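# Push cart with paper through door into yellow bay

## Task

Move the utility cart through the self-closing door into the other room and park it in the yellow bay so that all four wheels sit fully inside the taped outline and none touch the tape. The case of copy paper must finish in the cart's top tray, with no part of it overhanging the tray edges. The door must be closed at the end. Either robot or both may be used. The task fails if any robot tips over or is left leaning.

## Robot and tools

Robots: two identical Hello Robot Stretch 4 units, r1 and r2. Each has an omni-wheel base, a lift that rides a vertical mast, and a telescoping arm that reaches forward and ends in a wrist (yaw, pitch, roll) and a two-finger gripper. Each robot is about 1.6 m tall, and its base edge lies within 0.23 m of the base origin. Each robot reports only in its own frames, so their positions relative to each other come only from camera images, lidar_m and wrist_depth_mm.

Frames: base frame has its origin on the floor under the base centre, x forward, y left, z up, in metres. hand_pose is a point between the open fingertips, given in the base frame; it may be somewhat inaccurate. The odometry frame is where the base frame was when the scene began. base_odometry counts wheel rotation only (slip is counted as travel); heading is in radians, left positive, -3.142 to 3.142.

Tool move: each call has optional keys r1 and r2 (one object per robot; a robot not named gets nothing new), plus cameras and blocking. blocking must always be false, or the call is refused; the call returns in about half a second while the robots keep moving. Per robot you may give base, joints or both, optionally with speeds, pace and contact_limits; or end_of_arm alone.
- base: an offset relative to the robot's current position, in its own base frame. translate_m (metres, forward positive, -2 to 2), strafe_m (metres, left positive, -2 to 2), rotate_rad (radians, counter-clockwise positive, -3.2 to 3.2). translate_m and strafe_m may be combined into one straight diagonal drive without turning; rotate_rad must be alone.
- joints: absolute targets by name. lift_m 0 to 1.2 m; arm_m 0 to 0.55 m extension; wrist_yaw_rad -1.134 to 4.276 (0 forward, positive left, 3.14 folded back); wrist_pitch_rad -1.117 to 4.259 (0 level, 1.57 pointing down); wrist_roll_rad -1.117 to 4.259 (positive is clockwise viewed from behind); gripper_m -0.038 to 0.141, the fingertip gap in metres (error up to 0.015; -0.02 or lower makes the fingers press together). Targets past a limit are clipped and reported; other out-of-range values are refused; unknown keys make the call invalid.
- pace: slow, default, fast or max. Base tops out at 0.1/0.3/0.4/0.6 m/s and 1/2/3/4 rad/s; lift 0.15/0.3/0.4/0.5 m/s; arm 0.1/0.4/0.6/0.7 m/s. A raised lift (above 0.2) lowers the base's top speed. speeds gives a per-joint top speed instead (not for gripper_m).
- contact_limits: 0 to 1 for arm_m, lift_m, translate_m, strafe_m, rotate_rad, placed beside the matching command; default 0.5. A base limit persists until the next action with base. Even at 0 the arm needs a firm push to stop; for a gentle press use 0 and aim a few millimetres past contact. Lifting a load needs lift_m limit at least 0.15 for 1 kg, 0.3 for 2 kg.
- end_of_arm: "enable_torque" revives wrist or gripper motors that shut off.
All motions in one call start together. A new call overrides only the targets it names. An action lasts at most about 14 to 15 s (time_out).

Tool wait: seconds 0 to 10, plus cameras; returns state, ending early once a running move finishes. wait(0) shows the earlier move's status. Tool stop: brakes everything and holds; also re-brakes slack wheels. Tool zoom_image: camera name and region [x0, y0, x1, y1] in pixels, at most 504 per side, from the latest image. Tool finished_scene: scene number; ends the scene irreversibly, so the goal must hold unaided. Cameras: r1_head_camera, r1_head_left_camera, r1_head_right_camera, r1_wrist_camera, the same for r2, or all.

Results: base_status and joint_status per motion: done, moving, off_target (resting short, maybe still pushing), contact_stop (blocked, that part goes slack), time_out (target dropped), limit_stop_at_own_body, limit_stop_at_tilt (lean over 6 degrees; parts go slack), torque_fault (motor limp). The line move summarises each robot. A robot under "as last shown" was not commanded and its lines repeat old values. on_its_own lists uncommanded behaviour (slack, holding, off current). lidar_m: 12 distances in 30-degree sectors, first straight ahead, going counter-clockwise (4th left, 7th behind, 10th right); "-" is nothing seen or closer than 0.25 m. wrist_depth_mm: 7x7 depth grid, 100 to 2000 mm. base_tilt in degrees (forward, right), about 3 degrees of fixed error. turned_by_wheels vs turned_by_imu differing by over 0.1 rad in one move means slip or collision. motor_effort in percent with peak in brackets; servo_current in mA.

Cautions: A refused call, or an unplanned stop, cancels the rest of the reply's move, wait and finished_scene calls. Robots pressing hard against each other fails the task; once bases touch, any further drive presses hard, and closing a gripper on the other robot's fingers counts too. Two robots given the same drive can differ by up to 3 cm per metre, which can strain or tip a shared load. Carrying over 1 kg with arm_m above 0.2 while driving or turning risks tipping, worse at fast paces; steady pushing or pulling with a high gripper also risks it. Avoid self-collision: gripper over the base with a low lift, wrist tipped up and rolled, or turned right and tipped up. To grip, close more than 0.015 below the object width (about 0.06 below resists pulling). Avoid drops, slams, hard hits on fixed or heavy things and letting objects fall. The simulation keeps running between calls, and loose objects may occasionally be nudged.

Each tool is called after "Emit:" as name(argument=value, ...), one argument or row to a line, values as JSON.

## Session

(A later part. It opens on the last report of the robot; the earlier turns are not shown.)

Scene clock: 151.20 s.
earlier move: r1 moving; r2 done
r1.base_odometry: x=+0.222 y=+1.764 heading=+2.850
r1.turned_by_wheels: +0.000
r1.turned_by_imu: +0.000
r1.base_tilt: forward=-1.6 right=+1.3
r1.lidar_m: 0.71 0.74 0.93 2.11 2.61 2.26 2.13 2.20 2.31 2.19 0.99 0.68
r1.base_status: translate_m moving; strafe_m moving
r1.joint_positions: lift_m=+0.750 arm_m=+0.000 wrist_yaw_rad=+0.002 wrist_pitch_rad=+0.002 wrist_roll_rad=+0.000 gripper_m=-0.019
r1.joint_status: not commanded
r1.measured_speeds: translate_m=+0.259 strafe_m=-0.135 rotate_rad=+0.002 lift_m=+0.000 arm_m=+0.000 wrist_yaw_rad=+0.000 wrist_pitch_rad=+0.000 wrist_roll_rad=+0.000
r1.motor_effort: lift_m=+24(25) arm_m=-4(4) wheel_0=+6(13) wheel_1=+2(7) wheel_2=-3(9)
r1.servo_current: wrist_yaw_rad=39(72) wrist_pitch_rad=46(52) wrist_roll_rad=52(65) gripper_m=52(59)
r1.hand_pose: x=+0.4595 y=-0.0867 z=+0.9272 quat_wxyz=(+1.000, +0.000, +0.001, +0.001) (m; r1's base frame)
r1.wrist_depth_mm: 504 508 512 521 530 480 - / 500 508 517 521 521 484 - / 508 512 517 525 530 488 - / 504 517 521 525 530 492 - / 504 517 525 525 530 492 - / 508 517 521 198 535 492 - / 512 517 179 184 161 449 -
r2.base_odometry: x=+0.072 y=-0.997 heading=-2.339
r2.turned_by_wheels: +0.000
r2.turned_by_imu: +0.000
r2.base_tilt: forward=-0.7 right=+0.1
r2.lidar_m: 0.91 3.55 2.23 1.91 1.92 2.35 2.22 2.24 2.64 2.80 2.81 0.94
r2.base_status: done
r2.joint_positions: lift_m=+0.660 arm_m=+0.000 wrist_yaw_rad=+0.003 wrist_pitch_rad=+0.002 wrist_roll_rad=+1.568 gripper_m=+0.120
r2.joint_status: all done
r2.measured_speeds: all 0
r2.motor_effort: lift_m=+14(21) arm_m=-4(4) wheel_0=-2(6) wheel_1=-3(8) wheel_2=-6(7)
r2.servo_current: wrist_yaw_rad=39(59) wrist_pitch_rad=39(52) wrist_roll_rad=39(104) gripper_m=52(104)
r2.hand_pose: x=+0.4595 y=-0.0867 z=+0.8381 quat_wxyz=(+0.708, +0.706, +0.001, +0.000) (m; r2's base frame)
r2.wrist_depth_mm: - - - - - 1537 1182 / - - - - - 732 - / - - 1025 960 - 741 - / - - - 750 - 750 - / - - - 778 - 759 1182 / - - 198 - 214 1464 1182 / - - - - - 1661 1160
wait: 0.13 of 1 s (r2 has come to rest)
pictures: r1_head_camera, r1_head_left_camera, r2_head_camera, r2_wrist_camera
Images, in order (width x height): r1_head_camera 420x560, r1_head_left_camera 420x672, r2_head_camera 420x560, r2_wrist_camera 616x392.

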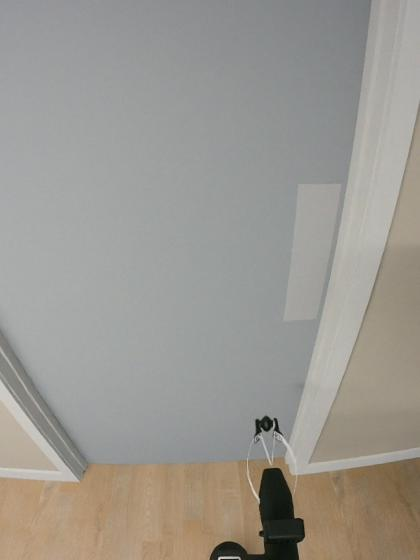

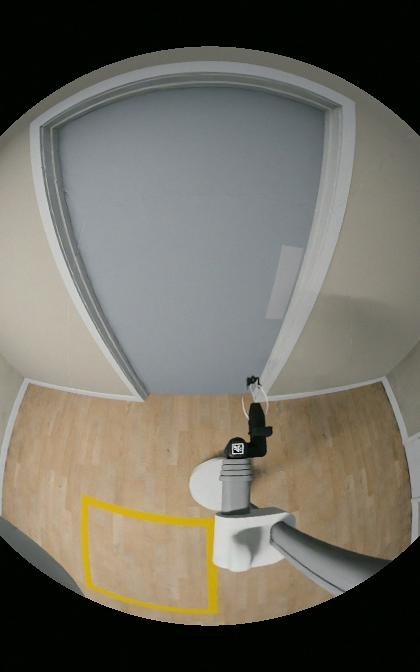

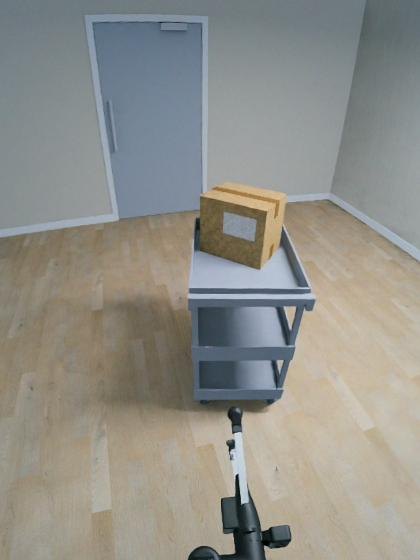

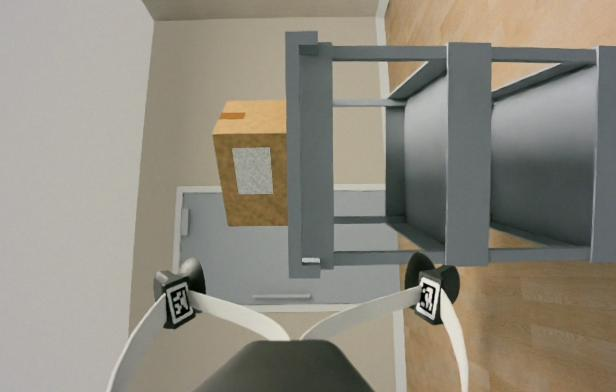

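Emit:
zoom_image(
  camera="r2_wrist_camera",
  region=[250, 0, 500, 300],
)

Emit:
move(
  blocking=false,
  r1={"base":{"translate_m":0.3},"contact_limits":{"translate_m":1.0}},
  r2={"base":{"translate_m":0.14,"strafe_m":-0.09}},
)

Emit:
wait(
  seconds=2,
  cameras=["r1_head_camera","r1_head_left_camera","r2_head_camera","r2_wrist_camera"],
)

Scaled by 1.680.

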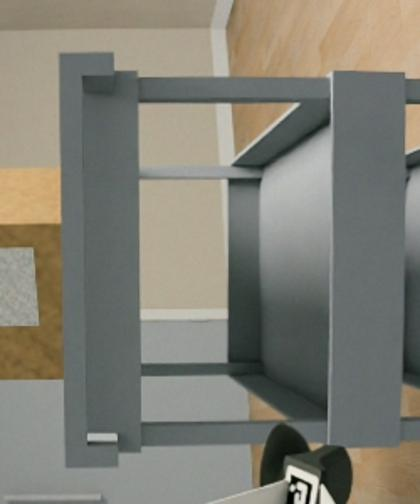

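Scene clock: 163.80 s.
earlier move: r1 done
move: r1 moving; r2 moving
r1.base_odometry: x=+0.090 y=+1.873 heading=+2.851
r1.turned_by_wheels: +0.000
r1.turned_by_imu: +0.000
r1.base_tilt: forward=-1.6 right=+1.3
r1.lidar_m: 0.55 0.58 0.78 1.63 2.68 2.42 2.28 2.36 2.26 2.10 0.76 0.55
r1.base_status: translate_m moving
r1.joint_positions: lift_m=+0.750 arm_m=+0.000 wrist_yaw_rad=+0.002 wrist_pitch_rad=+0.002 wrist_roll_rad=+0.000 gripper_m=-0.019
r1.joint_status: not commanded
r1.measured_speeds: translate_m=+0.121 strafe_m=+0.000 rotate_rad=+0.000 lift_m=+0.000 arm_m=+0.000 wrist_yaw_rad=+0.000 wrist_pitch_rad=+0.000 wrist_roll_rad=+0.000
r1.motor_effort: lift_m=+24(24) arm_m=-4(4) wheel_0=+6(7) wheel_1=+5(8) wheel_2=-9(9)
r1.servo_current: wrist_yaw_rad=52(59) wrist_pitch_rad=39(46) wrist_roll_rad=46(72) gripper_m=46(59)
r1.contact_limits: translate_m 1
r1.hand_pose: x=+0.4595 y=-0.0867 z=+0.9272 quat_wxyz=(+1.000, +0.000, +0.001, +0.001) (m; r1's base frame)
r1.wrist_depth_mm: 351 355 359 364 366 315 - / 351 357 357 366 370 319 - / 351 359 359 366 368 320 - / 353 357 364 366 370 322 - / 355 357 362 366 373 324 - / 355 359 362 198 373 322 - / 359 359 184 368 170 291 -
r2.base_odometry: x=+0.037 y=-1.006 heading=-2.340
r2.turned_by_wheels: -0.001
r2.turned_by_imu: +0.000
r2.base_tilt: forward=-0.7 right=+0.1
r2.lidar_m: 0.89 3.55 2.28 1.95 1.95 2.35 2.26 2.27 2.66 2.77 2.75 0.90
r2.base_status: translate_m moving; strafe_m moving
r2.joint_positions: lift_m=+0.660 arm_m=+0.000 wrist_yaw_rad=+0.003 wrist_pitch_rad=+0.002 wrist_roll_rad=+1.568 gripper_m=+0.120
r2.joint_status: not commanded
r2.measured_speeds: translate_m=+0.114 strafe_m=-0.074 rotate_rad=-0.004 lift_m=+0.000 arm_m=+0.000 wrist_yaw_rad=+0.000 wrist_pitch_rad=+0.000 wrist_roll_rad=+0.000
r2.motor_effort: lift_m=+14(14) arm_m=-4(4) wheel_0=+7(12) wheel_1=-7(7) wheel_2=-11(13)
r2.servo_current: wrist_yaw_rad=39(59) wrist_pitch_rad=39(46) wrist_roll_rad=52(59) gripper_m=52(59)
r2.hand_pose: x=+0.4595 y=-0.0867 z=+0.8381 quat_wxyz=(+0.708, +0.706, +0.001, +0.000) (m; r2's base frame)
r2.wrist_depth_mm: - - - - - 1537 1138 / - - - 707 - 699 - / - - 1025 917 - 715 - / - - 1060 991 - 715 - / - - - 732 - 1366 - / - - 199 - 213 1464 1182 / - - - - - 1708 1182
pictures: none

Scene clock: 165.13 s.
earlier move: r1 moving; r2 done
r1.base_odometry: x=-0.152 y=+1.946 heading=+2.849
r1.turned_by_wheels: -0.001
r1.turned_by_imu: +0.048
r1.base_tilt: forward=-1.6 right=+1.3
r1.lidar_m: 0.40 0.42 0.54 1.04 2.70 2.66 2.53 2.66 2.20 1.07 0.36 0.35
r1.base_status: translate_m moving
r1.joint_positions: lift_m=+0.750 arm_m=+0.000 wrist_yaw_rad=-0.013 wrist_pitch_rad=+0.004 wrist_roll_rad=+0.000 gripper_m=-0.020
r1.joint_status: not commanded
r1.measured_speeds: translate_m=+0.094 strafe_m=-0.003 rotate_rad=+0.000 lift_m=+0.000 arm_m=+0.000 wrist_yaw_rad=+0.000 wrist_pitch_rad=+0.000 wrist_roll_rad=+0.000
r1.motor_effort: lift_m=+24(24) arm_m=+8(13) wheel_0=+4(10) wheel_1=+3(13) wheel_2=-17(20)
r1.servo_current: wrist_yaw_rad=78(98) wrist_pitch_rad=39(46) wrist_roll_rad=39(72) gripper_m=39(59)
r1.contact_limits: translate_m 1
r1.hand_pose: x=+0.4577 y=-0.0913 z=+0.9267 quat_wxyz=(+1.000, +0.000, +0.002, -0.007) (m; r1's base frame)
r1.wrist_depth_mm: 202 211 218 229 239 248 - / 202 211 219 228 237 249 - / 203 210 220 229 238 250 - / 203 211 220 229 239 251 - / 203 211 220 231 241 251 - / 203 211 218 200 237 253 - / 204 210 220 157 239 253 -
r2.base_odometry: x=-0.090 y=-1.035 heading=-2.340
r2.turned_by_wheels: +0.000
r2.turned_by_imu: +0.000
r2.base_tilt: forward=-0.7 right=+0.1
r2.lidar_m: 0.75 3.33 2.37 2.06 2.05 2.44 2.34 2.37 2.79 2.68 2.69 0.80
r2.base_status: done
r2.joint_positions: lift_m=+0.660 arm_m=+0.000 wrist_yaw_rad=+0.003 wrist_pitch_rad=+0.002 wrist_roll_rad=+1.568 gripper_m=+0.120
r2.joint_status: not commanded
r2.measured_speeds: all 0
r2.motor_effort: lift_m=+14(14) arm_m=-4(4) wheel_0=+1(13) wheel_1=-4(7) wheel_2=-4(13)
r2.servo_current: wrist_yaw_rad=52(65) wrist_pitch_rad=39(46) wrist_roll_rad=46(59) gripper_m=52(59)
r2.hand_pose: x=+0.4595 y=-0.0867 z=+0.8381 quat_wxyz=(+0.708, +0.706, +0.001, +0.000) (m; r2's base frame)
r2.wrist_depth_mm: - - - - - 1708 1138 / - - - 591 - 591 1078 / - - 960 591 - 597 - / - - 878 603 - 603 - / - - 976 615 - 609 - / - - 198 609 196 609 1205 / - - - - - 1708 1160
wait: 1.33 of 2 s (r2 has come to rest)
pictures: r1_head_camera, r1_head_left_camera, r2_head_camera, r2_wrist_camera
Images, in order (width x height): r1_head_camera 420x560, r1_head_left_camera 420x672, r2_head_camera 420x560, r2_wrist_camera 616x392.

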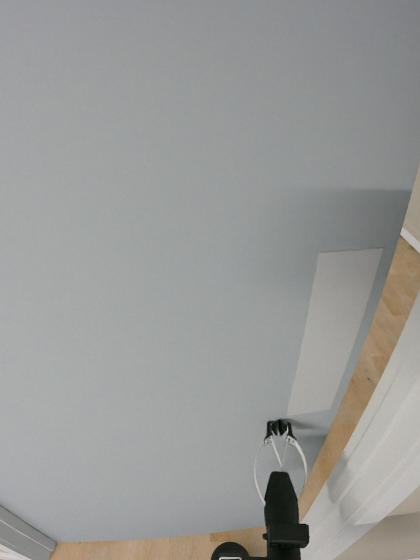

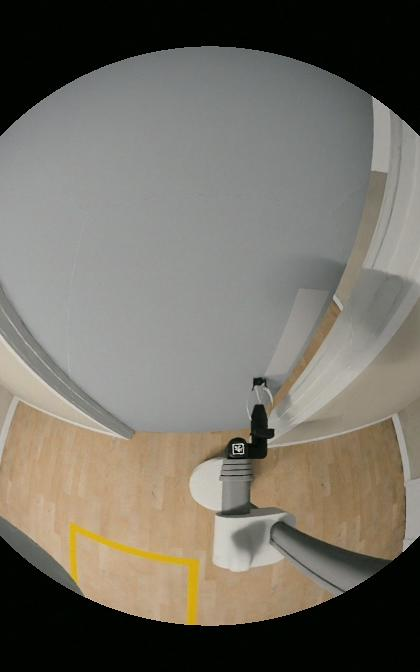

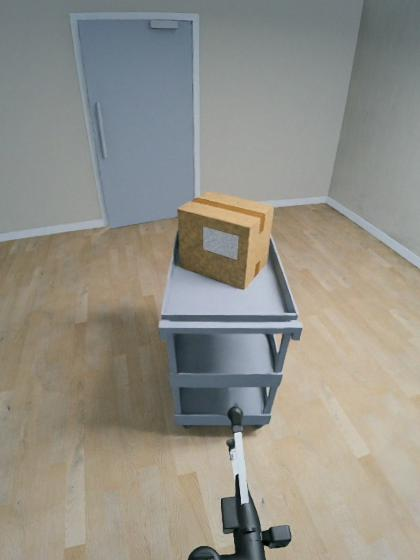

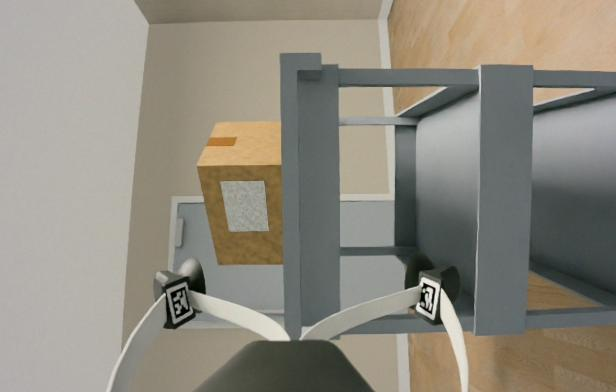

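Emit:
move(
  blocking=false,
  cameras=["r1_head_left_camera","r1_wrist_camera","r1_head_right_camera"],
  r1={"base":{"translate_m":0.3,"strafe_m":0.1},"contact_limits":{"translate_m":1.0,"strafe_m":1.0}},
  r2={"base":{"translate_m":0.2,"strafe_m":-0.05},"joints":{"lift_m":0.686},"contact_limits":{"translate_m":0.2}},
)

Emit:
wait(
  seconds=2,
  cameras=["r1_head_camera","r1_head_left_camera","r2_head_camera","r2_wrist_camera","r1_wrist_camera"],
)

r1: "contact_limits": translate_m and strafe_m are given together and make one move, which takes one limit: state it under one of them only
Scene clock: 177.23 s.
earlier move: r1 done
r1.base_odometry: x=-0.168 y=+1.950 heading=+2.849
r1.turned_by_wheels: +0.000
r1.turned_by_imu: +0.000
r1.base_tilt: forward=-1.7 right=+1.3
r1.lidar_m: 0.40 0.41 0.55 0.96 2.68 2.65 2.55 2.67 2.21 1.02 0.35 0.35
r1.base_status: done
r1.joint_positions: lift_m=+0.750 arm_m=+0.000 wrist_yaw_rad=-0.013 wrist_pitch_rad=+0.004 wrist_roll_rad=+0.000 gripper_m=-0.020
r1.joint_status: not commanded
r1.measured_speeds: all 0
r1.motor_effort: lift_m=+24(24) arm_m=+8(13) wheel_0=+0(10) wheel_1=+1(13) wheel_2=-10(20)
r1.servo_current: wrist_yaw_rad=78(98) wrist_pitch_rad=46(52) wrist_roll_rad=52(72) gripper_m=39(59)
r1.contact_limits: translate_m 1
r1.hand_pose: x=+0.4577 y=-0.0913 z=+0.9267 quat_wxyz=(+1.000, +0.000, +0.002, -0.007) (m; r1's base frame)
r1.wrist_depth_mm: 200 210 220 232 239 252 - / 201 211 219 230 240 252 - / 201 211 220 229 240 253 - / 201 211 220 230 242 252 - / 202 211 221 231 244 253 - / 202 211 217 201 241 255 - / 203 208 220 185 238 - -
r2.base_odometry: x=-0.090 y=-1.035 heading=-2.340
r2.turned_by_wheels: +0.000
r2.turned_by_imu: +0.000
r2.base_tilt: forward=-0.7 right=+0.1
r2.lidar_m: 0.75 3.26 2.39 2.07 2.05 2.49 2.34 2.32 2.76 2.67 2.67 0.82
r2.base_status: done
r2.joint_positions: lift_m=+0.660 arm_m=+0.000 wrist_yaw_rad=+0.003 wrist_pitch_rad=+0.002 wrist_roll_rad=+1.568 gripper_m=+0.120
r2.joint_status: not commanded
r2.measured_speeds: all 0
r2.motor_effort: lift_m=+14(14) arm_m=-4(4) wheel_0=+1(13) wheel_1=-4(7) wheel_2=-4(13)
r2.servo_current: wrist_yaw_rad=46(65) wrist_pitch_rad=39(46) wrist_roll_rad=59(59) gripper_m=52(59)
r2.hand_pose: x=+0.4595 y=-0.0867 z=+0.8381 quat_wxyz=(+0.708, +0.706, +0.001, +0.000) (m; r2's base frame)
r2.wrist_depth_mm: - - - - - 1618 1138 / - - - 585 - 591 1098 / - - 960 597 - 597 - / - - 891 603 - 609 - / - - 991 615 - 615 - / - - 199 615 196 615 1205 / - - - - - 1708 1138
pictures: none

not run: a call was refused earlier in this reply.

Emit:
move(
  blocking=false,
  r1={"base":{"translate_m":0.3,"strafe_m":0.1},"contact_limits":{"translate_m":1.0}},
  r2={"base":{"translate_m":0.2,"strafe_m":-0.05},"joints":{"lift_m":0.686},"contact_limits":{"translate_m":0.2}},
)

Emit:
wait(
  seconds=1.2,
)

Emit:
wait(
  seconds=0.9,
  cameras=["r1_head_camera","r1_head_left_camera","r2_head_camera","r2_wrist_camera","r1_wrist_camera"],
)

Scene clock: 192.53 s.
move: r1 moving; r2 moving
r1.base_odometry: x=-0.200 y=+1.949 heading=+2.848
r1.turned_by_wheels: -0.001
r1.turned_by_imu: +0.000
r1.base_tilt: forward=-1.8 right=+1.3
r1.lidar_m: 0.40 0.40 0.51 0.79 2.71 2.69 2.57 2.71 2.22 0.91 0.32 0.36
r1.base_status: translate_m moving; strafe_m moving
r1.joint_positions: lift_m=+0.750 arm_m=+0.000 wrist_yaw_rad=-0.013 wrist_pitch_rad=+0.004 wrist_roll_rad=+0.000 gripper_m=-0.020
r1.joint_status: not commanded
r1.measured_speeds: translate_m=+0.122 strafe_m=+0.041 rotate_rad=-0.001 lift_m=+0.000 arm_m=+0.000 wrist_yaw_rad=+0.000 wrist_pitch_rad=+0.000 wrist_roll_rad=+0.000
r1.motor_effort: lift_m=+24(24) arm_m=+8(8) wheel_0=+4(6) wheel_1=+8(9) wheel_2=-24(26)
r1.servo_current: wrist_yaw_rad=78(85) wrist_pitch_rad=39(46) wrist_roll_rad=46(59) gripper_m=39(46)
r1.contact_limits: translate_m 1
r1.hand_pose: x=+0.4577 y=-0.0913 z=+0.9267 quat_wxyz=(+1.000, +0.000, +0.002, -0.007) (m; r1's base frame)
r1.wrist_depth_mm: 196 206 216 229 241 254 - / 196 206 216 229 242 255 - / 196 207 218 229 242 255 - / 197 206 217 230 242 256 - / 198 206 219 230 244 257 - / 197 208 215 198 184 260 - / 198 204 177 153 242 133 -
r2.base_odometry: x=-0.118 y=-1.052 heading=-2.340
r2.turned_by_wheels: +0.000
r2.turned_by_imu: +0.001
r2.base_tilt: forward=-0.7 right=+0.0
r2.lidar_m: 0.72 3.21 2.39 2.07 2.05 2.49 2.37 2.38 2.82 2.67 2.66 0.77
r2.base_status: translate_m moving; strafe_m moving
r2.joint_positions: lift_m=+0.685 arm_m=+0.000 wrist_yaw_rad=+0.003 wrist_pitch_rad=+0.002 wrist_roll_rad=+1.568 gripper_m=+0.120
r2.joint_status: lift_m moving
r2.measured_speeds: translate_m=+0.121 strafe_m=-0.029 rotate_rad=+0.001 lift_m=+0.031 arm_m=+0.000 wrist_yaw_rad=+0.000 wrist_pitch_rad=+0.000 wrist_roll_rad=+0.000
r2.motor_effort: lift_m=+21(25) arm_m=-4(4) wheel_0=+5(9) wheel_1=+6(6) wheel_2=-11(13)
r2.servo_current: wrist_yaw_rad=39(52) wrist_pitch_rad=46(46) wrist_roll_rad=46(52) gripper_m=52(59)
r2.contact_limits: translate_m 0.2
r2.hand_pose: x=+0.4595 y=-0.0867 z=+0.8624 quat_wxyz=(+0.708, +0.706, +0.001, +0.000) (m; r2's base frame)
r2.wrist_depth_mm: - - - - - 1708 1205 / - - - 564 - 778 574 / - - - 574 - 574 569 / - - 842 580 - 580 574 / - - 946 585 - 580 585 / - - 200 585 195 585 597 / - - - - - 1808 1118
pictures: none

Scene clock: 193.73 s.
earlier move: r1 moving; r2 moving
r1.base_odometry: x=-0.452 y=+1.942 heading=+2.849
r1.turned_by_wheels: +0.000
r1.turned_by_imu: -0.028
r1.base_tilt: forward=-1.6 right=+1.3
r1.lidar_m: 0.33 0.33 0.35 0.50 2.60 2.96 2.85 2.94 2.31 0.28 0.34 0.50
r1.base_status: translate_m moving; strafe_m moving
r1.joint_positions: lift_m=+0.750 arm_m=+0.000 wrist_yaw_rad=-0.013 wrist_pitch_rad=+0.004 wrist_roll_rad=+0.000 gripper_m=-0.020
r1.joint_status: not commanded
r1.measured_speeds: translate_m=+0.128 strafe_m=+0.044 rotate_rad=-0.005 lift_m=+0.000 arm_m=+0.000 wrist_yaw_rad=+0.000 wrist_pitch_rad=+0.000 wrist_roll_rad=+0.000
r1.motor_effort: lift_m=+24(24) arm_m=+7(8) wheel_0=+1(6) wheel_1=+0(10) wheel_2=-13(26)
r1.servo_current: wrist_yaw_rad=91(98) wrist_pitch_rad=46(52) wrist_roll_rad=39(65) gripper_m=46(52)
r1.contact_limits: translate_m 1
r1.hand_pose: x=+0.4578 y=-0.0913 z=+0.9267 quat_wxyz=(+1.000, +0.000, +0.002, -0.007) (m; r1's base frame)
r1.wrist_depth_mm: 169 186 211 239 278 - - / 167 186 211 239 278 - - / 167 186 211 239 277 - - / 167 187 210 239 277 - - / 170 186 210 241 278 - - / 169 186 199 199 266 - - / 172 180 203 184 260 1983 -
r2.base_odometry: x=-0.264 y=-1.144 heading=-2.340
r2.turned_by_wheels: +0.000
r2.turned_by_imu: +0.000
r2.base_tilt: forward=-0.6 right=+0.0
r2.lidar_m: 0.56 0.64 2.47 2.16 2.16 2.55 2.54 2.52 2.95 2.56 2.60 0.59
r2.base_status: translate_m moving; strafe_m moving
r2.joint_positions: lift_m=+0.686 arm_m=+0.000 wrist_yaw_rad=+0.003 wrist_pitch_rad=+0.002 wrist_roll_rad=+1.568 gripper_m=+0.120
r2.joint_status: all done
r2.measured_speeds: translate_m=+0.025 strafe_m=-0.007 rotate_rad=-0.001 lift_m=+0.000 arm_m=+0.000 wrist_yaw_rad=+0.000 wrist_pitch_rad=+0.000 wrist_roll_rad=+0.000
r2.motor_effort: lift_m=+21(25) arm_m=-4(4) wheel_0=+6(12) wheel_1=+3(7) wheel_2=-4(14)
r2.servo_current: wrist_yaw_rad=33(65) wrist_pitch_rad=46(46) wrist_roll_rad=46(59) gripper_m=52(59)
r2.contact_limits: translate_m 0.2
r2.hand_pose: x=+0.4595 y=-0.0867 z=+0.8635 quat_wxyz=(+0.708, +0.706, +0.001, +0.000) (m; r2's base frame)
r2.wrist_depth_mm: - - - - - 1708 1182 / - - - 394 399 421 399 / - - 798 397 - - - / - - 634 402 1008 - - / - - 715 410 413 - - / - - 200 353 198 - - / - - - - - 1921 -
wait: 1.20 s; no rest
pictures: none

Scene clock: 194.10 s.
earlier move: r1 moving; r2 done
r1.base_odometry: x=-0.481 y=+1.941 heading=+2.849
r1.turned_by_wheels: +0.000
r1.turned_by_imu: +0.000
r1.base_tilt: forward=-1.6 right=+1.3
r1.lidar_m: 0.33 0.31 0.35 0.48 2.62 2.99 2.87 2.96 2.37 0.31 0.33 0.47
r1.base_status: translate_m moving; strafe_m moving
r1.joint_positions: lift_m=+0.750 arm_m=+0.000 wrist_yaw_rad=-0.013 wrist_pitch_rad=+0.004 wrist_roll_rad=+0.000 gripper_m=-0.020
r1.joint_status: not commanded
r1.measured_speeds: translate_m=+0.035 strafe_m=+0.012 rotate_rad=+0.000 lift_m=+0.000 arm_m=+0.000 wrist_yaw_rad=+0.000 wrist_pitch_rad=+0.000 wrist_roll_rad=+0.000
r1.motor_effort: lift_m=+24(24) arm_m=+6(8) wheel_0=+1(6) wheel_1=+3(10) wheel_2=-13(26)
r1.servo_current: wrist_yaw_rad=78(98) wrist_pitch_rad=46(52) wrist_roll_rad=39(65) gripper_m=46(52)
r1.contact_limits: translate_m 1
r1.hand_pose: x=+0.4578 y=-0.0913 z=+0.9267 quat_wxyz=(+1.000, +0.000, +0.002, -0.007) (m; r1's base frame)
r1.wrist_depth_mm: 166 183 208 238 282 - - / 163 183 208 238 282 - - / 163 183 208 238 282 - - / 163 183 209 239 281 - - / 163 183 208 240 283 - - / 166 183 197 200 276 - - / 165 177 200 183 179 128 -
r2.base_odometry: x=-0.265 y=-1.144 heading=-2.340
r2.turned_by_wheels: +0.000
r2.turned_by_imu: +0.000
r2.base_tilt: forward=-0.7 right=+0.1
r2.lidar_m: 0.55 0.64 2.47 2.17 2.16 2.56 2.52 2.54 2.95 2.58 2.59 0.59
r2.base_status: done
r2.joint_positions: lift_m=+0.686 arm_m=+0.000 wrist_yaw_rad=+0.003 wrist_pitch_rad=+0.002 wrist_roll_rad=+1.568 gripper_m=+0.120
r2.joint_status: all done
r2.measured_speeds: all 0
r2.motor_effort: lift_m=+21(25) arm_m=-4(4) wheel_0=+2(12) wheel_1=+2(7) wheel_2=-4(14)
r2.servo_current: wrist_yaw_rad=46(65) wrist_pitch_rad=39(46) wrist_roll_rad=46(59) gripper_m=52(59)
r2.contact_limits: translate_m 0.2
r2.hand_pose: x=+0.4595 y=-0.0867 z=+0.8635 quat_wxyz=(+0.708, +0.706, +0.001, +0.000) (m; r2's base frame)
r2.wrist_depth_mm: - - - - - 1708 1182 / - - - 394 399 418 399 / - - 798 399 - - - / - - 640 404 1008 - - / - - 699 407 413 - - / - - 200 351 198 - - / - - - - - 1863 -
wait: 0.37 of 0.9 s (r2 has come to rest)
pictures: r1_head_camera, r1_head_left_camera, r1_wrist_camera, r2_head_camera, r2_wrist_camera
Images, in order (width x height): r1_head_camera 420x560, r1_head_left_camera 420x672, r1_wrist_camera 616x392, r2_head_camera 420x560, r2_wrist_camera 616x392.

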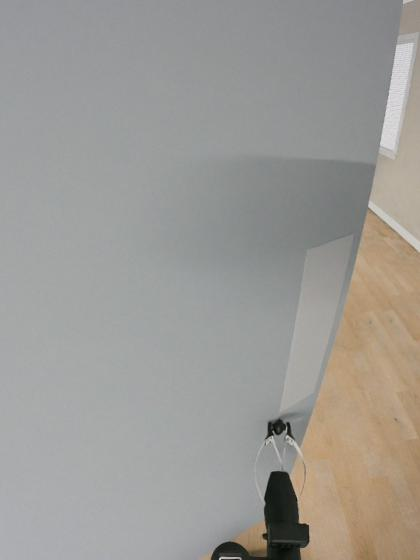

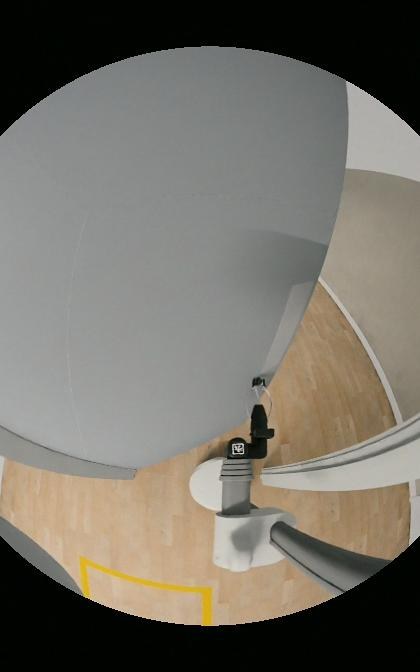

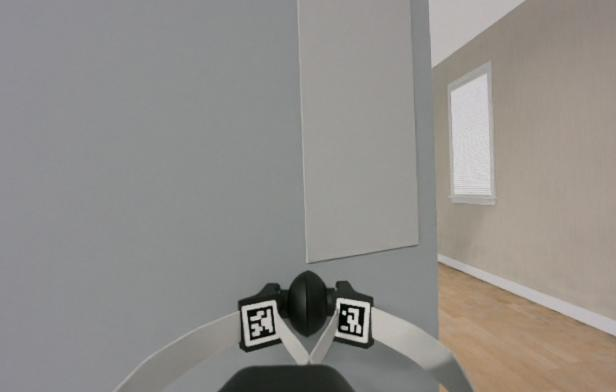

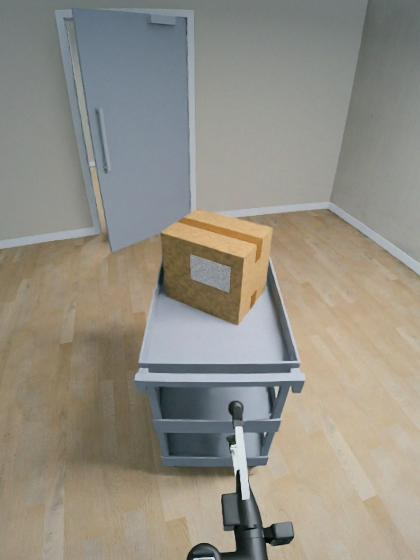

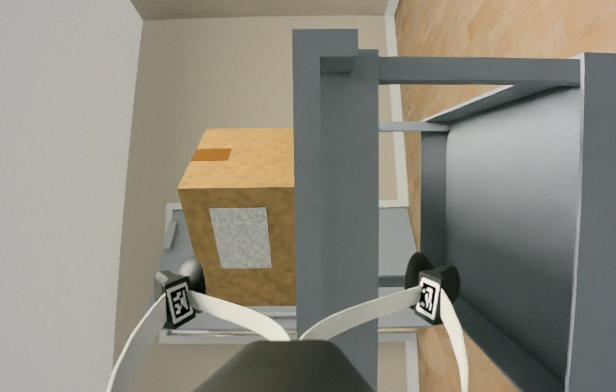

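Emit:
move(
  blocking=false,
  r1={"base":{"translate_m":0.24,"strafe_m":0.22},"contact_limits":{"translate_m":1.0}},
  r2={"base":{"translate_m":0.2},"pace":"slow","contact_limits":{"translate_m":0.1}},
)

Emit:
wait(
  seconds=2,
)

Emit:
wait(
  seconds=1.5,
  cameras=["r1_head_camera","r1_head_left_camera","r2_head_camera","r2_wrist_camera"],
)

Scene clock: 220.80 s.
earlier move: r1 done
move: r1 moving; r2 moving
r1.base_odometry: x=-0.513 y=+1.927 heading=+2.847
r1.turned_by_wheels: -0.002
r1.turned_by_imu: -0.022
r1.base_tilt: forward=-1.7 right=+1.3
r1.lidar_m: 0.32 0.29 0.32 0.41 2.58 3.05 2.92 2.97 2.40 0.31 2.26 0.48
r1.base_status: translate_m moving; strafe_m moving
r1.joint_positions: lift_m=+0.750 arm_m=+0.000 wrist_yaw_rad=-0.013 wrist_pitch_rad=+0.004 wrist_roll_rad=+0.000 gripper_m=-0.020
r1.joint_status: not commanded
r1.measured_speeds: translate_m=+0.095 strafe_m=+0.085 rotate_rad=-0.005 lift_m=+0.000 arm_m=+0.000 wrist_yaw_rad=+0.000 wrist_pitch_rad=+0.000 wrist_roll_rad=+0.000
r1.motor_effort: lift_m=+24(24) arm_m=+7(7) wheel_0=-2(8) wheel_1=+9(10) wheel_2=-25(25)
r1.servo_current: wrist_yaw_rad=65(91) wrist_pitch_rad=52(52) wrist_roll_rad=52(52) gripper_m=39(52)
r1.contact_limits: translate_m 1
r1.hand_pose: x=+0.4578 y=-0.0913 z=+0.9267 quat_wxyz=(+1.000, +0.000, +0.002, -0.007) (m; r1's base frame)
r1.wrist_depth_mm: 160 178 205 239 279 - - / 158 179 206 237 287 - - / 161 180 206 239 278 - - / 158 185 210 238 286 - - / 160 179 205 240 286 - - / 158 179 196 199 183 - - / 160 172 178 160 281 1921 -
r2.base_odometry: x=-0.274 y=-1.153 heading=-2.340
r2.turned_by_wheels: +0.000
r2.turned_by_imu: +0.001
r2.base_tilt: forward=-0.7 right=+0.1
r2.lidar_m: 0.54 0.58 2.51 2.17 2.15 2.58 2.53 2.55 2.91 2.59 2.58 0.58
r2.base_status: translate_m moving
r2.joint_positions: lift_m=+0.686 arm_m=+0.000 wrist_yaw_rad=+0.003 wrist_pitch_rad=+0.002 wrist_roll_rad=+1.568 gripper_m=+0.120
r2.joint_status: not commanded
r2.measured_speeds: translate_m=+0.048 strafe_m=+0.000 rotate_rad=+0.000 lift_m=+0.000 arm_m=+0.000 wrist_yaw_rad=+0.000 wrist_pitch_rad=+0.000 wrist_roll_rad=+0.000
r2.motor_effort: lift_m=+21(21) arm_m=-4(4) wheel_0=+3(7) wheel_1=+6(6) wheel_2=-9(10)
r2.servo_current: wrist_yaw_rad=52(52) wrist_pitch_rad=46(46) wrist_roll_rad=46(52) gripper_m=52(52)
r2.contact_limits: translate_m 0.1
r2.hand_pose: x=+0.4595 y=-0.0867 z=+0.8635 quat_wxyz=(+0.708, +0.706, +0.001, +0.000) (m; r2's base frame)
r2.wrist_depth_mm: - - - - - 1661 1182 / - - - 384 389 554 387 / - - 778 387 - - - / - - 634 392 - - - / - - 683 397 394 - - / - - 200 340 195 - - / - - - - - 1863 -
pictures: none

Scene clock: 222.80 s.
earlier move: r1 moving; r2 moving
r1.base_odometry: x=-0.777 y=+1.801 heading=+2.848
r1.turned_by_wheels: +0.001
r1.turned_by_imu: -0.068
r1.base_tilt: forward=-1.6 right=+1.3
r1.lidar_m: 0.28 0.25 - 0.25 0.32 3.19 3.14 3.18 0.50 0.52 2.40 3.03
r1.base_status: translate_m moving; strafe_m moving
r1.joint_positions: lift_m=+0.750 arm_m=+0.000 wrist_yaw_rad=-0.003 wrist_pitch_rad=+0.004 wrist_roll_rad=+0.000 gripper_m=-0.020
r1.joint_status: not commanded
r1.measured_speeds: all 0
r1.motor_effort: lift_m=+23(24) arm_m=+5(7) wheel_0=-12(18) wheel_1=+12(12) wheel_2=-7(25)
r1.servo_current: wrist_yaw_rad=46(98) wrist_pitch_rad=46(52) wrist_roll_rad=52(72) gripper_m=46(52)
r1.contact_limits: translate_m 1
r1.hand_pose: x=+0.4590 y=-0.0881 z=+0.9267 quat_wxyz=(+1.000, +0.000, +0.002, -0.001) (m; r1's base frame)
r1.wrist_depth_mm: 143 179 219 278 - - - / 143 174 219 290 - - - / 143 174 218 289 - - - / 154 174 217 287 - - - / 142 173 216 277 - - - / 142 177 195 191 - - - / 145 162 201 180 143 - -
r2.base_odometry: x=-0.395 y=-1.279 heading=-2.340
r2.turned_by_wheels: +0.000
r2.turned_by_imu: +0.000
r2.base_tilt: forward=-0.7 right=+0.1
r2.lidar_m: 0.38 0.40 2.52 2.21 2.23 2.63 2.71 2.71 2.93 2.55 2.53 0.41
r2.base_status: translate_m moving
r2.joint_positions: lift_m=+0.686 arm_m=+0.000 wrist_yaw_rad=+0.001 wrist_pitch_rad=+0.003 wrist_roll_rad=+1.568 gripper_m=+0.120
r2.joint_status: not commanded
r2.measured_speeds: translate_m=+0.052 strafe_m=+0.000 rotate_rad=+0.001 lift_m=+0.000 arm_m=+0.000 wrist_yaw_rad=-0.008 wrist_pitch_rad=+0.014 wrist_roll_rad=+0.000
r2.motor_effort: lift_m=+21(21) arm_m=-4(4) wheel_0=+4(9) wheel_1=+5(8) wheel_2=-9(10)
r2.servo_current: wrist_yaw_rad=46(59) wrist_pitch_rad=39(46) wrist_roll_rad=52(59) gripper_m=52(59)
r2.contact_limits: translate_m 0.1
r2.hand_pose: x=+0.4594 y=-0.0870 z=+0.8630 quat_wxyz=(+0.708, +0.706, +0.002, -0.001) (m; r2's base frame)
r2.wrist_depth_mm: - - - 157 216 1537 1160 / - - - 158 217 1576 - / - - 559 159 220 820 - / - 480 452 161 222 820 - / - - 488 163 224 820 - / - - 200 164 225 182 - / - - - - 228 1708 -
wait: 2.00 s; no rest
pictures: none

Scene clock: 222.83 s.
earlier move: r1 done; r2 moving
r1.base_odometry: x=-0.777 y=+1.801 heading=+2.848
r1.turned_by_wheels: +0.000
r1.turned_by_imu: +0.000
r1.base_tilt: forward=-1.6 right=+1.3
r1.lidar_m: 0.26 0.25 - 0.25 0.33 3.20 3.13 3.17 0.55 0.53 2.36 2.98
r1.base_status: done
r1.joint_positions: lift_m=+0.750 arm_m=+0.000 wrist_yaw_rad=-0.003 wrist_pitch_rad=+0.004 wrist_roll_rad=+0.000 gripper_m=-0.020
r1.joint_status: not commanded
r1.measured_speeds: all 0
r1.motor_effort: lift_m=+23(24) arm_m=+5(7) wheel_0=-12(18) wheel_1=+11(12) wheel_2=-6(25)
r1.servo_current: wrist_yaw_rad=46(98) wrist_pitch_rad=46(52) wrist_roll_rad=72(72) gripper_m=33(52)
r1.contact_limits: translate_m 1
r1.hand_pose: x=+0.4590 y=-0.0881 z=+0.9267 quat_wxyz=(+1.000, +0.000, +0.002, -0.001) (m; r1's base frame)
r1.wrist_depth_mm: 143 179 219 279 - - - / 143 174 218 289 - - - / 143 173 219 289 - - - / 154 173 217 287 - - - / 143 172 217 278 - - - / 142 177 195 191 - - - / 145 162 200 179 143 - -
r2.base_odometry: x=-0.397 y=-1.280 heading=-2.340
r2.turned_by_wheels: +0.000
r2.turned_by_imu: +0.000
r2.base_tilt: forward=-0.7 right=+0.0
r2.lidar_m: 0.39 0.42 2.51 2.21 2.19 2.63 2.69 2.69 2.89 2.56 2.54 0.41
r2.base_status: translate_m moving
r2.joint_positions: lift_m=+0.686 arm_m=+0.000 wrist_yaw_rad=+0.001 wrist_pitch_rad=+0.004 wrist_roll_rad=+1.568 gripper_m=+0.120
r2.joint_status: not commanded
r2.measured_speeds: translate_m=+0.049 strafe_m=+0.000 rotate_rad=+0.001 lift_m=+0.000 arm_m=+0.000 wrist_yaw_rad=-0.009 wrist_pitch_rad=+0.013 wrist_roll_rad=+0.000
r2.motor_effort: lift_m=+21(21) arm_m=-4(4) wheel_0=+8(9) wheel_1=+5(8) wheel_2=-8(10)
r2.servo_current: wrist_yaw_rad=39(59) wrist_pitch_rad=52(52) wrist_roll_rad=39(59) gripper_m=46(59)
r2.contact_limits: translate_m 0.1
r2.hand_pose: x=+0.4594 y=-0.0871 z=+0.8629 quat_wxyz=(+0.708, +0.706, +0.002, -0.001) (m; r2's base frame)
r2.wrist_depth_mm: - - - 156 214 1537 1138 / - - - 157 216 1576 - / - - 559 159 219 809 - / - 477 452 160 220 820 - / - - 492 162 222 820 - / - - 200 163 224 181 - / - - - - 227 1708 -
wait: 0.03 of 1.5 s (r1 has come to rest)
pictures: r1_head_camera, r1_head_left_camera, r2_head_camera, r2_wrist_camera
Images, in order (width x height): r1_head_camera 420x560, r1_head_left_camera 420x672, r2_head_camera 420x560, r2_wrist_camera 616x392.

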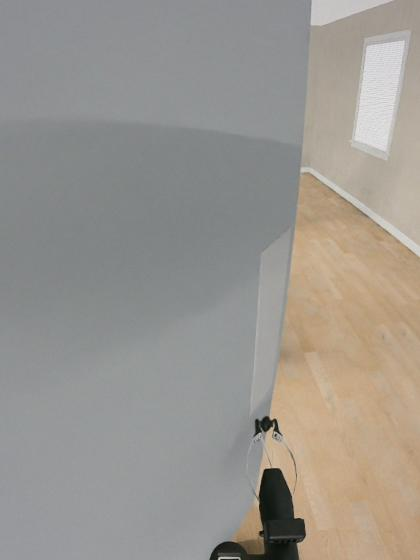

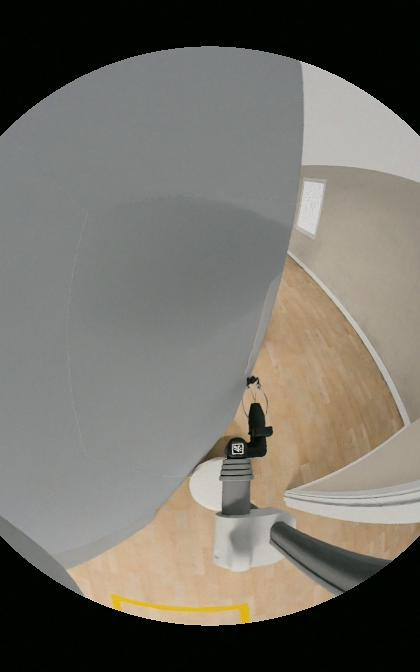

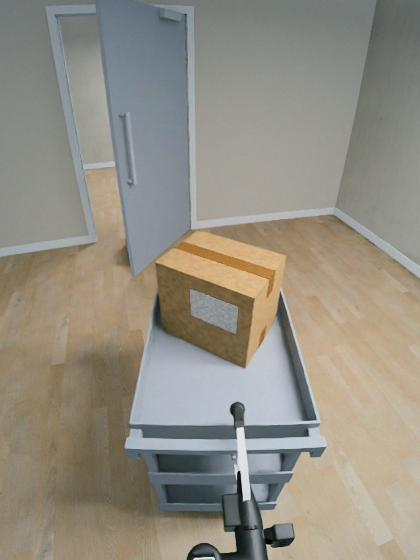

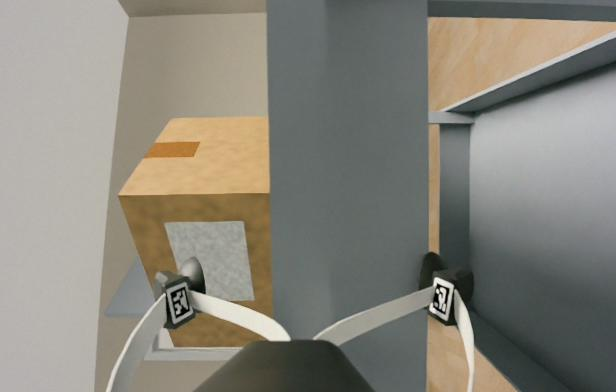

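Emit:
move(
  blocking=false,
  r1={"base":{"rotate_rad":0.8},"pace":"slow","contact_limits":{"rotate_rad":1.0}},
  r2={"joints":{"gripper_m":0.0}},
)

Emit:
wait(
  seconds=1.5,
  cameras=["r1_head_camera","r1_head_left_camera","r2_head_camera","r2_wrist_camera"],
)

Scene clock: 230.97 s.
earlier move: r2 done
move: r1 moving; r2 moving
r1.base_odometry: x=-0.776 y=+1.801 heading=+2.972
r1.turned_by_wheels: +0.124
r1.turned_by_imu: +0.124
r1.base_tilt: forward=-1.6 right=+1.3
r1.lidar_m: 0.25 0.25 0.25 0.25 0.37 3.24 3.14 3.27 0.52 0.75 2.45 0.49
r1.base_status: rotate_rad moving
r1.joint_positions: lift_m=+0.750 arm_m=+0.000 wrist_yaw_rad=-0.011 wrist_pitch_rad=+0.004 wrist_roll_rad=+0.000 gripper_m=-0.020
r1.joint_status: not commanded
r1.measured_speeds: translate_m=+0.002 strafe_m=+0.002 rotate_rad=+0.483 lift_m=+0.000 arm_m=+0.000 wrist_yaw_rad=-0.085 wrist_pitch_rad=+0.000 wrist_roll_rad=+0.000
r1.motor_effort: lift_m=+23(23) arm_m=+5(5) wheel_0=-17(20) wheel_1=-2(10) wheel_2=-17(17)
r1.servo_current: wrist_yaw_rad=72(72) wrist_pitch_rad=33(52) wrist_roll_rad=59(59) gripper_m=46(46)
r1.contact_limits: rotate_rad 1
r1.hand_pose: x=+0.4582 y=-0.0907 z=+0.9267 quat_wxyz=(+1.000, +0.000, +0.002, -0.006) (m; r1's base frame)
r1.wrist_depth_mm: 129 156 189 247 - - - / 129 151 189 256 - - - / 126 152 189 246 - - - / 129 151 187 234 - - - / 126 151 187 243 - - - / 125 150 181 198 182 - - / 125 146 164 163 312 1863 -
r2.base_odometry: x=-0.404 y=-1.288 heading=-2.340
r2.turned_by_wheels: +0.000
r2.turned_by_imu: +0.000
r2.base_tilt: forward=-0.7 right=+0.0
r2.lidar_m: 0.39 0.38 2.55 2.22 2.22 2.64 2.70 2.73 2.89 2.52 2.55 0.39
r2.base_status: done
r2.joint_positions: lift_m=+0.686 arm_m=+0.000 wrist_yaw_rad=-0.002 wrist_pitch_rad=+0.010 wrist_roll_rad=+1.568 gripper_m=+0.106
r2.joint_status: gripper_m moving
r2.measured_speeds: translate_m=+0.000 strafe_m=+0.000 rotate_rad=+0.000 lift_m=+0.000 arm_m=+0.000 wrist_yaw_rad=+0.000 wrist_pitch_rad=+0.021 wrist_roll_rad=+0.000
r2.motor_effort: lift_m=+21(21) arm_m=-4(4) wheel_0=+4(4) wheel_1=+5(5) wheel_2=-8(9)
r2.servo_current: wrist_yaw_rad=46(52) wrist_pitch_rad=59(59) wrist_roll_rad=46(59) gripper_m=124(143)
r2.contact_limits: translate_m 0.1
r2.hand_pose: x=+0.4592 y=-0.0879 z=+0.8612 quat_wxyz=(+0.708, +0.706, +0.003, -0.004) (m; r2's base frame)
r2.wrist_depth_mm: - - - 155 216 1661 1138 / - - - 214 216 1576 - / - - 554 157 219 - - / - 452 452 158 219 - - / - 488 473 220 221 - - / - - 197 160 220 - - / - - - - - 1618 -
pictures: none

Scene clock: 232.47 s.
earlier move: r1 moving; r2 moving
r1.base_odometry: x=-0.776 y=+1.801 heading=-2.637
r1.turned_by_wheels: +0.674
r1.turned_by_imu: +0.478
r1.base_tilt: forward=-1.6 right=+1.3
r1.lidar_m: 0.33 0.29 0.32 0.40 3.27 3.14 3.27 0.48 0.78 2.40 3.13 0.49
r1.base_status: rotate_rad moving
r1.joint_positions: lift_m=+0.750 arm_m=+0.000 wrist_yaw_rad=-0.021 wrist_pitch_rad=+0.004 wrist_roll_rad=+0.000 gripper_m=-0.020
r1.joint_status: not commanded
r1.measured_speeds: all 0
r1.motor_effort: lift_m=+23(24) arm_m=+4(5) wheel_0=-7(34) wheel_1=-2(12) wheel_2=-10(32)
r1.servo_current: wrist_yaw_rad=124(195) wrist_pitch_rad=46(52) wrist_roll_rad=39(65) gripper_m=46(52)
r1.contact_limits: rotate_rad 1
r1.hand_pose: x=+0.4574 y=-0.0933 z=+0.9267 quat_wxyz=(+1.000, +0.000, +0.002, -0.010) (m; r1's base frame)
r1.wrist_depth_mm: 161 179 207 242 293 - - / 158 180 206 241 291 - - / 161 179 206 242 290 - - / 158 187 206 242 290 - - / 160 179 206 241 290 - - / 157 180 193 200 277 - - / 160 172 180 167 179 - -
r2.base_odometry: x=-0.404 y=-1.288 heading=-2.339
r2.turned_by_wheels: +0.000
r2.turned_by_imu: +0.001
r2.base_tilt: forward=-0.7 right=+0.1
r2.lidar_m: 0.40 0.43 2.55 2.21 2.19 2.61 2.72 2.74 2.93 2.51 2.55 0.40
r2.base_status: done
r2.joint_positions: lift_m=+0.686 arm_m=+0.000 wrist_yaw_rad=-0.003 wrist_pitch_rad=+0.010 wrist_roll_rad=+1.568 gripper_m=+0.001
r2.joint_status: gripper_m moving
r2.measured_speeds: all 0
r2.motor_effort: lift_m=+19(21) arm_m=+4(7) wheel_0=+2(4) wheel_1=+3(5) wheel_2=-2(9)
r2.servo_current: wrist_yaw_rad=46(52) wrist_pitch_rad=52(104) wrist_roll_rad=46(65) gripper_m=91(351)
r2.contact_limits: translate_m 0.1
r2.hand_pose: x=+0.4590 y=-0.0883 z=+0.8612 quat_wxyz=(+0.708, +0.706, +0.003, -0.005) (m; r2's base frame)
r2.wrist_depth_mm: - - - 174 234 1618 1138 / - - - 175 236 1618 - / - - 564 177 236 842 - / - 484 469 178 238 842 - / - - 512 179 239 854 - / - - 188 180 182 - - / - - - - 243 - -
wait: 1.50 s; no rest
pictures: r1_head_camera, r1_head_left_camera, r2_head_camera, r2_wrist_camera
Images, in order (width x height): r1_head_camera 420x560, r1_head_left_camera 420x672, r2_head_camera 420x560, r2_wrist_camera 616x392.

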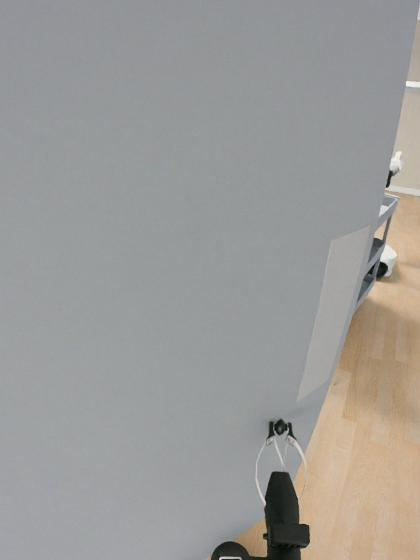

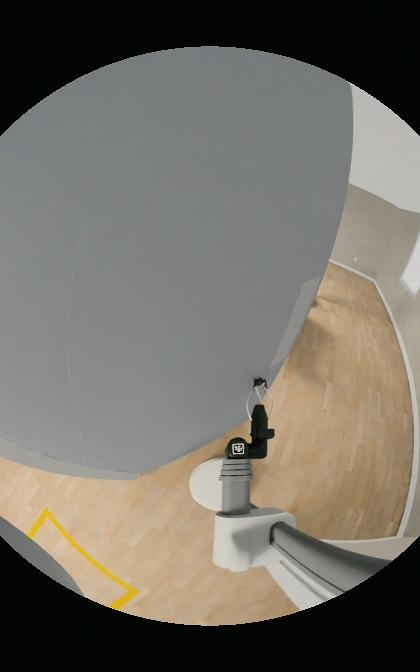

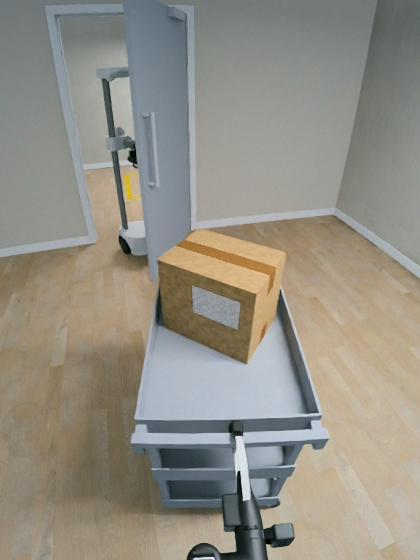

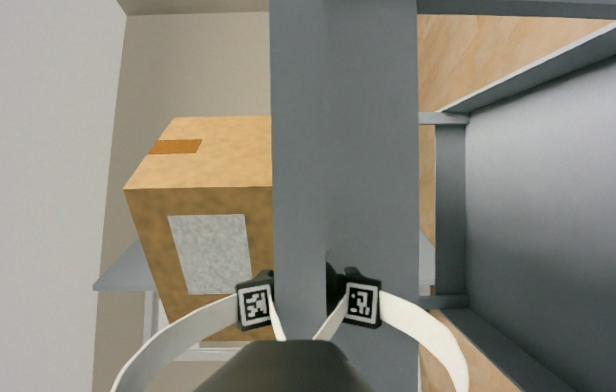

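Emit:
move(
  blocking=false,
  r1={"base":{"translate_m":0.24,"strafe_m":-0.1},"contact_limits":{"translate_m":1.0}},
)

Emit:
wait(
  seconds=2,
  cameras=["r1_head_camera","r1_head_left_camera","r1_head_right_camera","r2_head_camera"],
)

Scene clock: 246.00 s.
earlier move: r1 done; r2 done
move: r1 moving
r1.base_odometry: x=-0.810 y=+1.798 heading=-2.637
r1.turned_by_wheels: -0.001
r1.turned_by_imu: -0.001
r1.base_tilt: forward=-1.6 right=+1.3
r1.lidar_m: 0.32 0.28 0.31 0.40 3.26 3.20 3.27 0.50 0.90 2.38 3.13 0.49
r1.base_status: translate_m moving; strafe_m moving
r1.joint_positions: lift_m=+0.750 arm_m=+0.000 wrist_yaw_rad=-0.021 wrist_pitch_rad=+0.004 wrist_roll_rad=+0.000 gripper_m=-0.020
r1.joint_status: not commanded
r1.measured_speeds: translate_m=+0.125 strafe_m=-0.049 rotate_rad=+0.007 lift_m=+0.000 arm_m=+0.000 wrist_yaw_rad=+0.000 wrist_pitch_rad=+0.000 wrist_roll_rad=+0.000
r1.motor_effort: lift_m=+24(24) arm_m=+4(4) wheel_0=+3(6) wheel_1=+5(5) wheel_2=-20(21)
r1.servo_current: wrist_yaw_rad=124(143) wrist_pitch_rad=46(46) wrist_roll_rad=46(59) gripper_m=46(52)
r1.contact_limits: translate_m 1
r1.hand_pose: x=+0.4574 y=-0.0933 z=+0.9267 quat_wxyz=(+1.000, +0.000, +0.002, -0.010) (m; r1's base frame)
r1.wrist_depth_mm: 159 179 206 245 296 - - / 157 179 206 245 297 - - / 159 179 206 244 304 - - / 157 186 207 245 293 - - / 157 179 206 243 297 - - / 157 178 193 200 286 - - / 158 171 180 183 272 128 -
r2.base_odometry: x=-0.404 y=-1.288 heading=-2.339
r2.turned_by_wheels: +0.000
r2.turned_by_imu: +0.000
r2.base_tilt: forward=-0.7 right=+0.1
r2.lidar_m: 0.39 0.43 2.56 2.22 2.23 2.59 2.71 2.71 2.89 2.54 2.52 0.43
r2.base_status: not commanded
r2.joint_positions: lift_m=+0.686 arm_m=+0.000 wrist_yaw_rad=-0.003 wrist_pitch_rad=+0.010 wrist_roll_rad=+1.568 gripper_m=+0.001
r2.joint_status: all done
r2.measured_speeds: all 0
r2.motor_effort: lift_m=+19(20) arm_m=+4(5) wheel_0=+2(2) wheel_1=+3(4) wheel_2=-2(2)
r2.servo_current: wrist_yaw_rad=39(52) wrist_pitch_rad=59(65) wrist_roll_rad=46(59) gripper_m=78(85)
r2.contact_limits: translate_m 0.1
r2.hand_pose: x=+0.4590 y=-0.0883 z=+0.8612 quat_wxyz=(+0.708, +0.706, +0.003, -0.005) (m; r2's base frame)
r2.wrist_depth_mm: - - - 174 233 1618 1160 / - - - 175 235 1661 - / - - 564 177 236 842 - / - 484 469 177 237 842 - / - - 517 179 239 842 - / - - 189 180 183 - - / - - - - 243 - -
pictures: none

Scene clock: 247.77 s.
earlier move: r1 done
r1.base_odometry: x=-1.034 y=+1.773 heading=-2.638
r1.turned_by_wheels: -0.001
r1.turned_by_imu: -0.004
r1.base_tilt: forward=-1.6 right=+1.3
r1.lidar_m: 0.27 0.25 0.25 0.29 0.63 3.40 0.69 0.68 1.60 2.38 3.15 1.50
r1.base_status: done
r1.joint_positions: lift_m=+0.750 arm_m=+0.000 wrist_yaw_rad=-0.019 wrist_pitch_rad=+0.004 wrist_roll_rad=+0.000 gripper_m=-0.020
r1.joint_status: not commanded
r1.measured_speeds: translate_m=+0.000 strafe_m=+0.000 rotate_rad=-0.001 lift_m=+0.000 arm_m=+0.000 wrist_yaw_rad=+0.000 wrist_pitch_rad=+0.000 wrist_roll_rad=+0.000
r1.motor_effort: lift_m=+23(24) arm_m=+4(4) wheel_0=-8(8) wheel_1=+1(6) wheel_2=-9(21)
r1.servo_current: wrist_yaw_rad=104(143) wrist_pitch_rad=39(52) wrist_roll_rad=52(65) gripper_m=46(52)
r1.contact_limits: translate_m 1
r1.hand_pose: x=+0.4575 y=-0.0929 z=+0.9267 quat_wxyz=(+1.000, +0.000, +0.002, -0.010) (m; r1's base frame)
r1.wrist_depth_mm: 125 143 170 - - - - / 125 143 170 - - - - / 126 143 170 - - - - / 123 147 170 - 1397 1983 - / 123 146 170 - - - - / 125 146 166 198 179 1983 - / 123 140 160 177 163 137 -
r2.base_odometry: x=-0.404 y=-1.288 heading=-2.339
r2.turned_by_wheels: +0.000
r2.turned_by_imu: +0.000
r2.base_tilt: forward=-0.6 right=+0.1
r2.lidar_m: 0.39 0.41 2.53 2.21 2.22 2.61 2.72 2.71 2.92 2.53 2.54 0.40
r2.base_status: not commanded
r2.joint_positions: lift_m=+0.686 arm_m=+0.000 wrist_yaw_rad=-0.003 wrist_pitch_rad=+0.010 wrist_roll_rad=+1.568 gripper_m=+0.001
r2.joint_status: all done
r2.measured_speeds: all 0
r2.motor_effort: lift_m=+19(20) arm_m=+4(5) wheel_0=+1(2) wheel_1=+3(4) wheel_2=-2(2)
r2.servo_current: wrist_yaw_rad=52(65) wrist_pitch_rad=52(65) wrist_roll_rad=46(65) gripper_m=78(85)
r2.contact_limits: translate_m 0.1
r2.hand_pose: x=+0.4590 y=-0.0883 z=+0.8612 quat_wxyz=(+0.708, +0.706, +0.003, -0.005) (m; r2's base frame)
r2.wrist_depth_mm: - - - 174 234 1661 1160 / - - - 175 234 1661 - / - - 564 176 237 831 - / - 484 469 177 238 842 - / - - 508 179 240 854 - / - - 189 180 182 - - / - - - - 242 - -
wait: 1.77 of 2 s (r1 has come to rest)
pictures: r1_head_camera, r1_head_left_camera, r1_head_right_camera, r2_head_camera
Images, in order (width x height): r1_head_camera 420x560, r1_head_left_camera 420x672, r1_head_right_camera 420x672, r2_head_camera 420x560.

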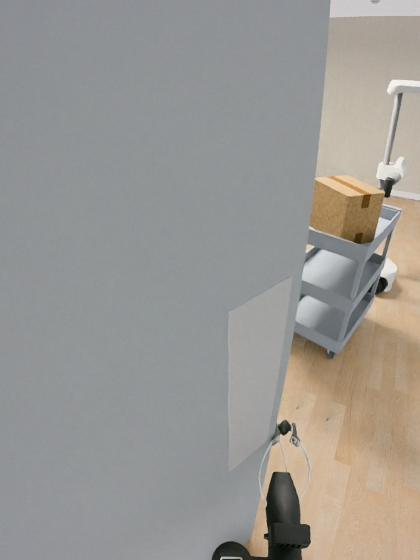

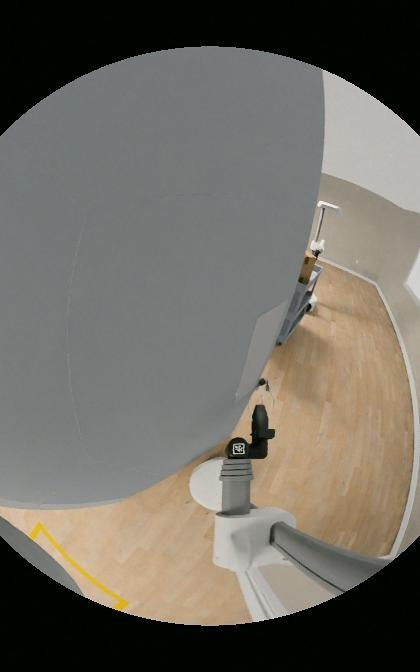

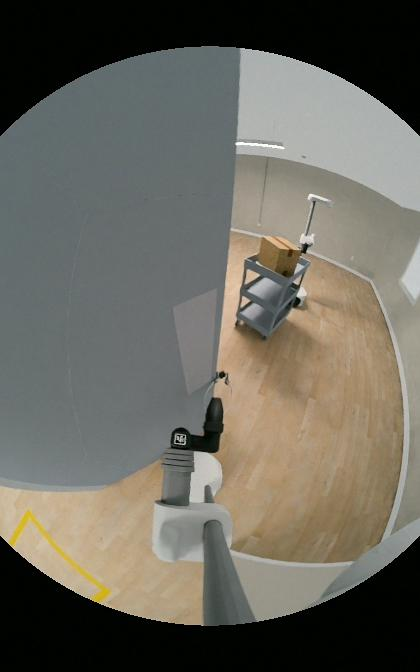

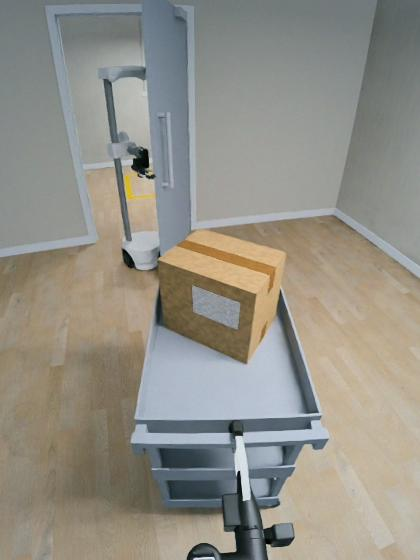

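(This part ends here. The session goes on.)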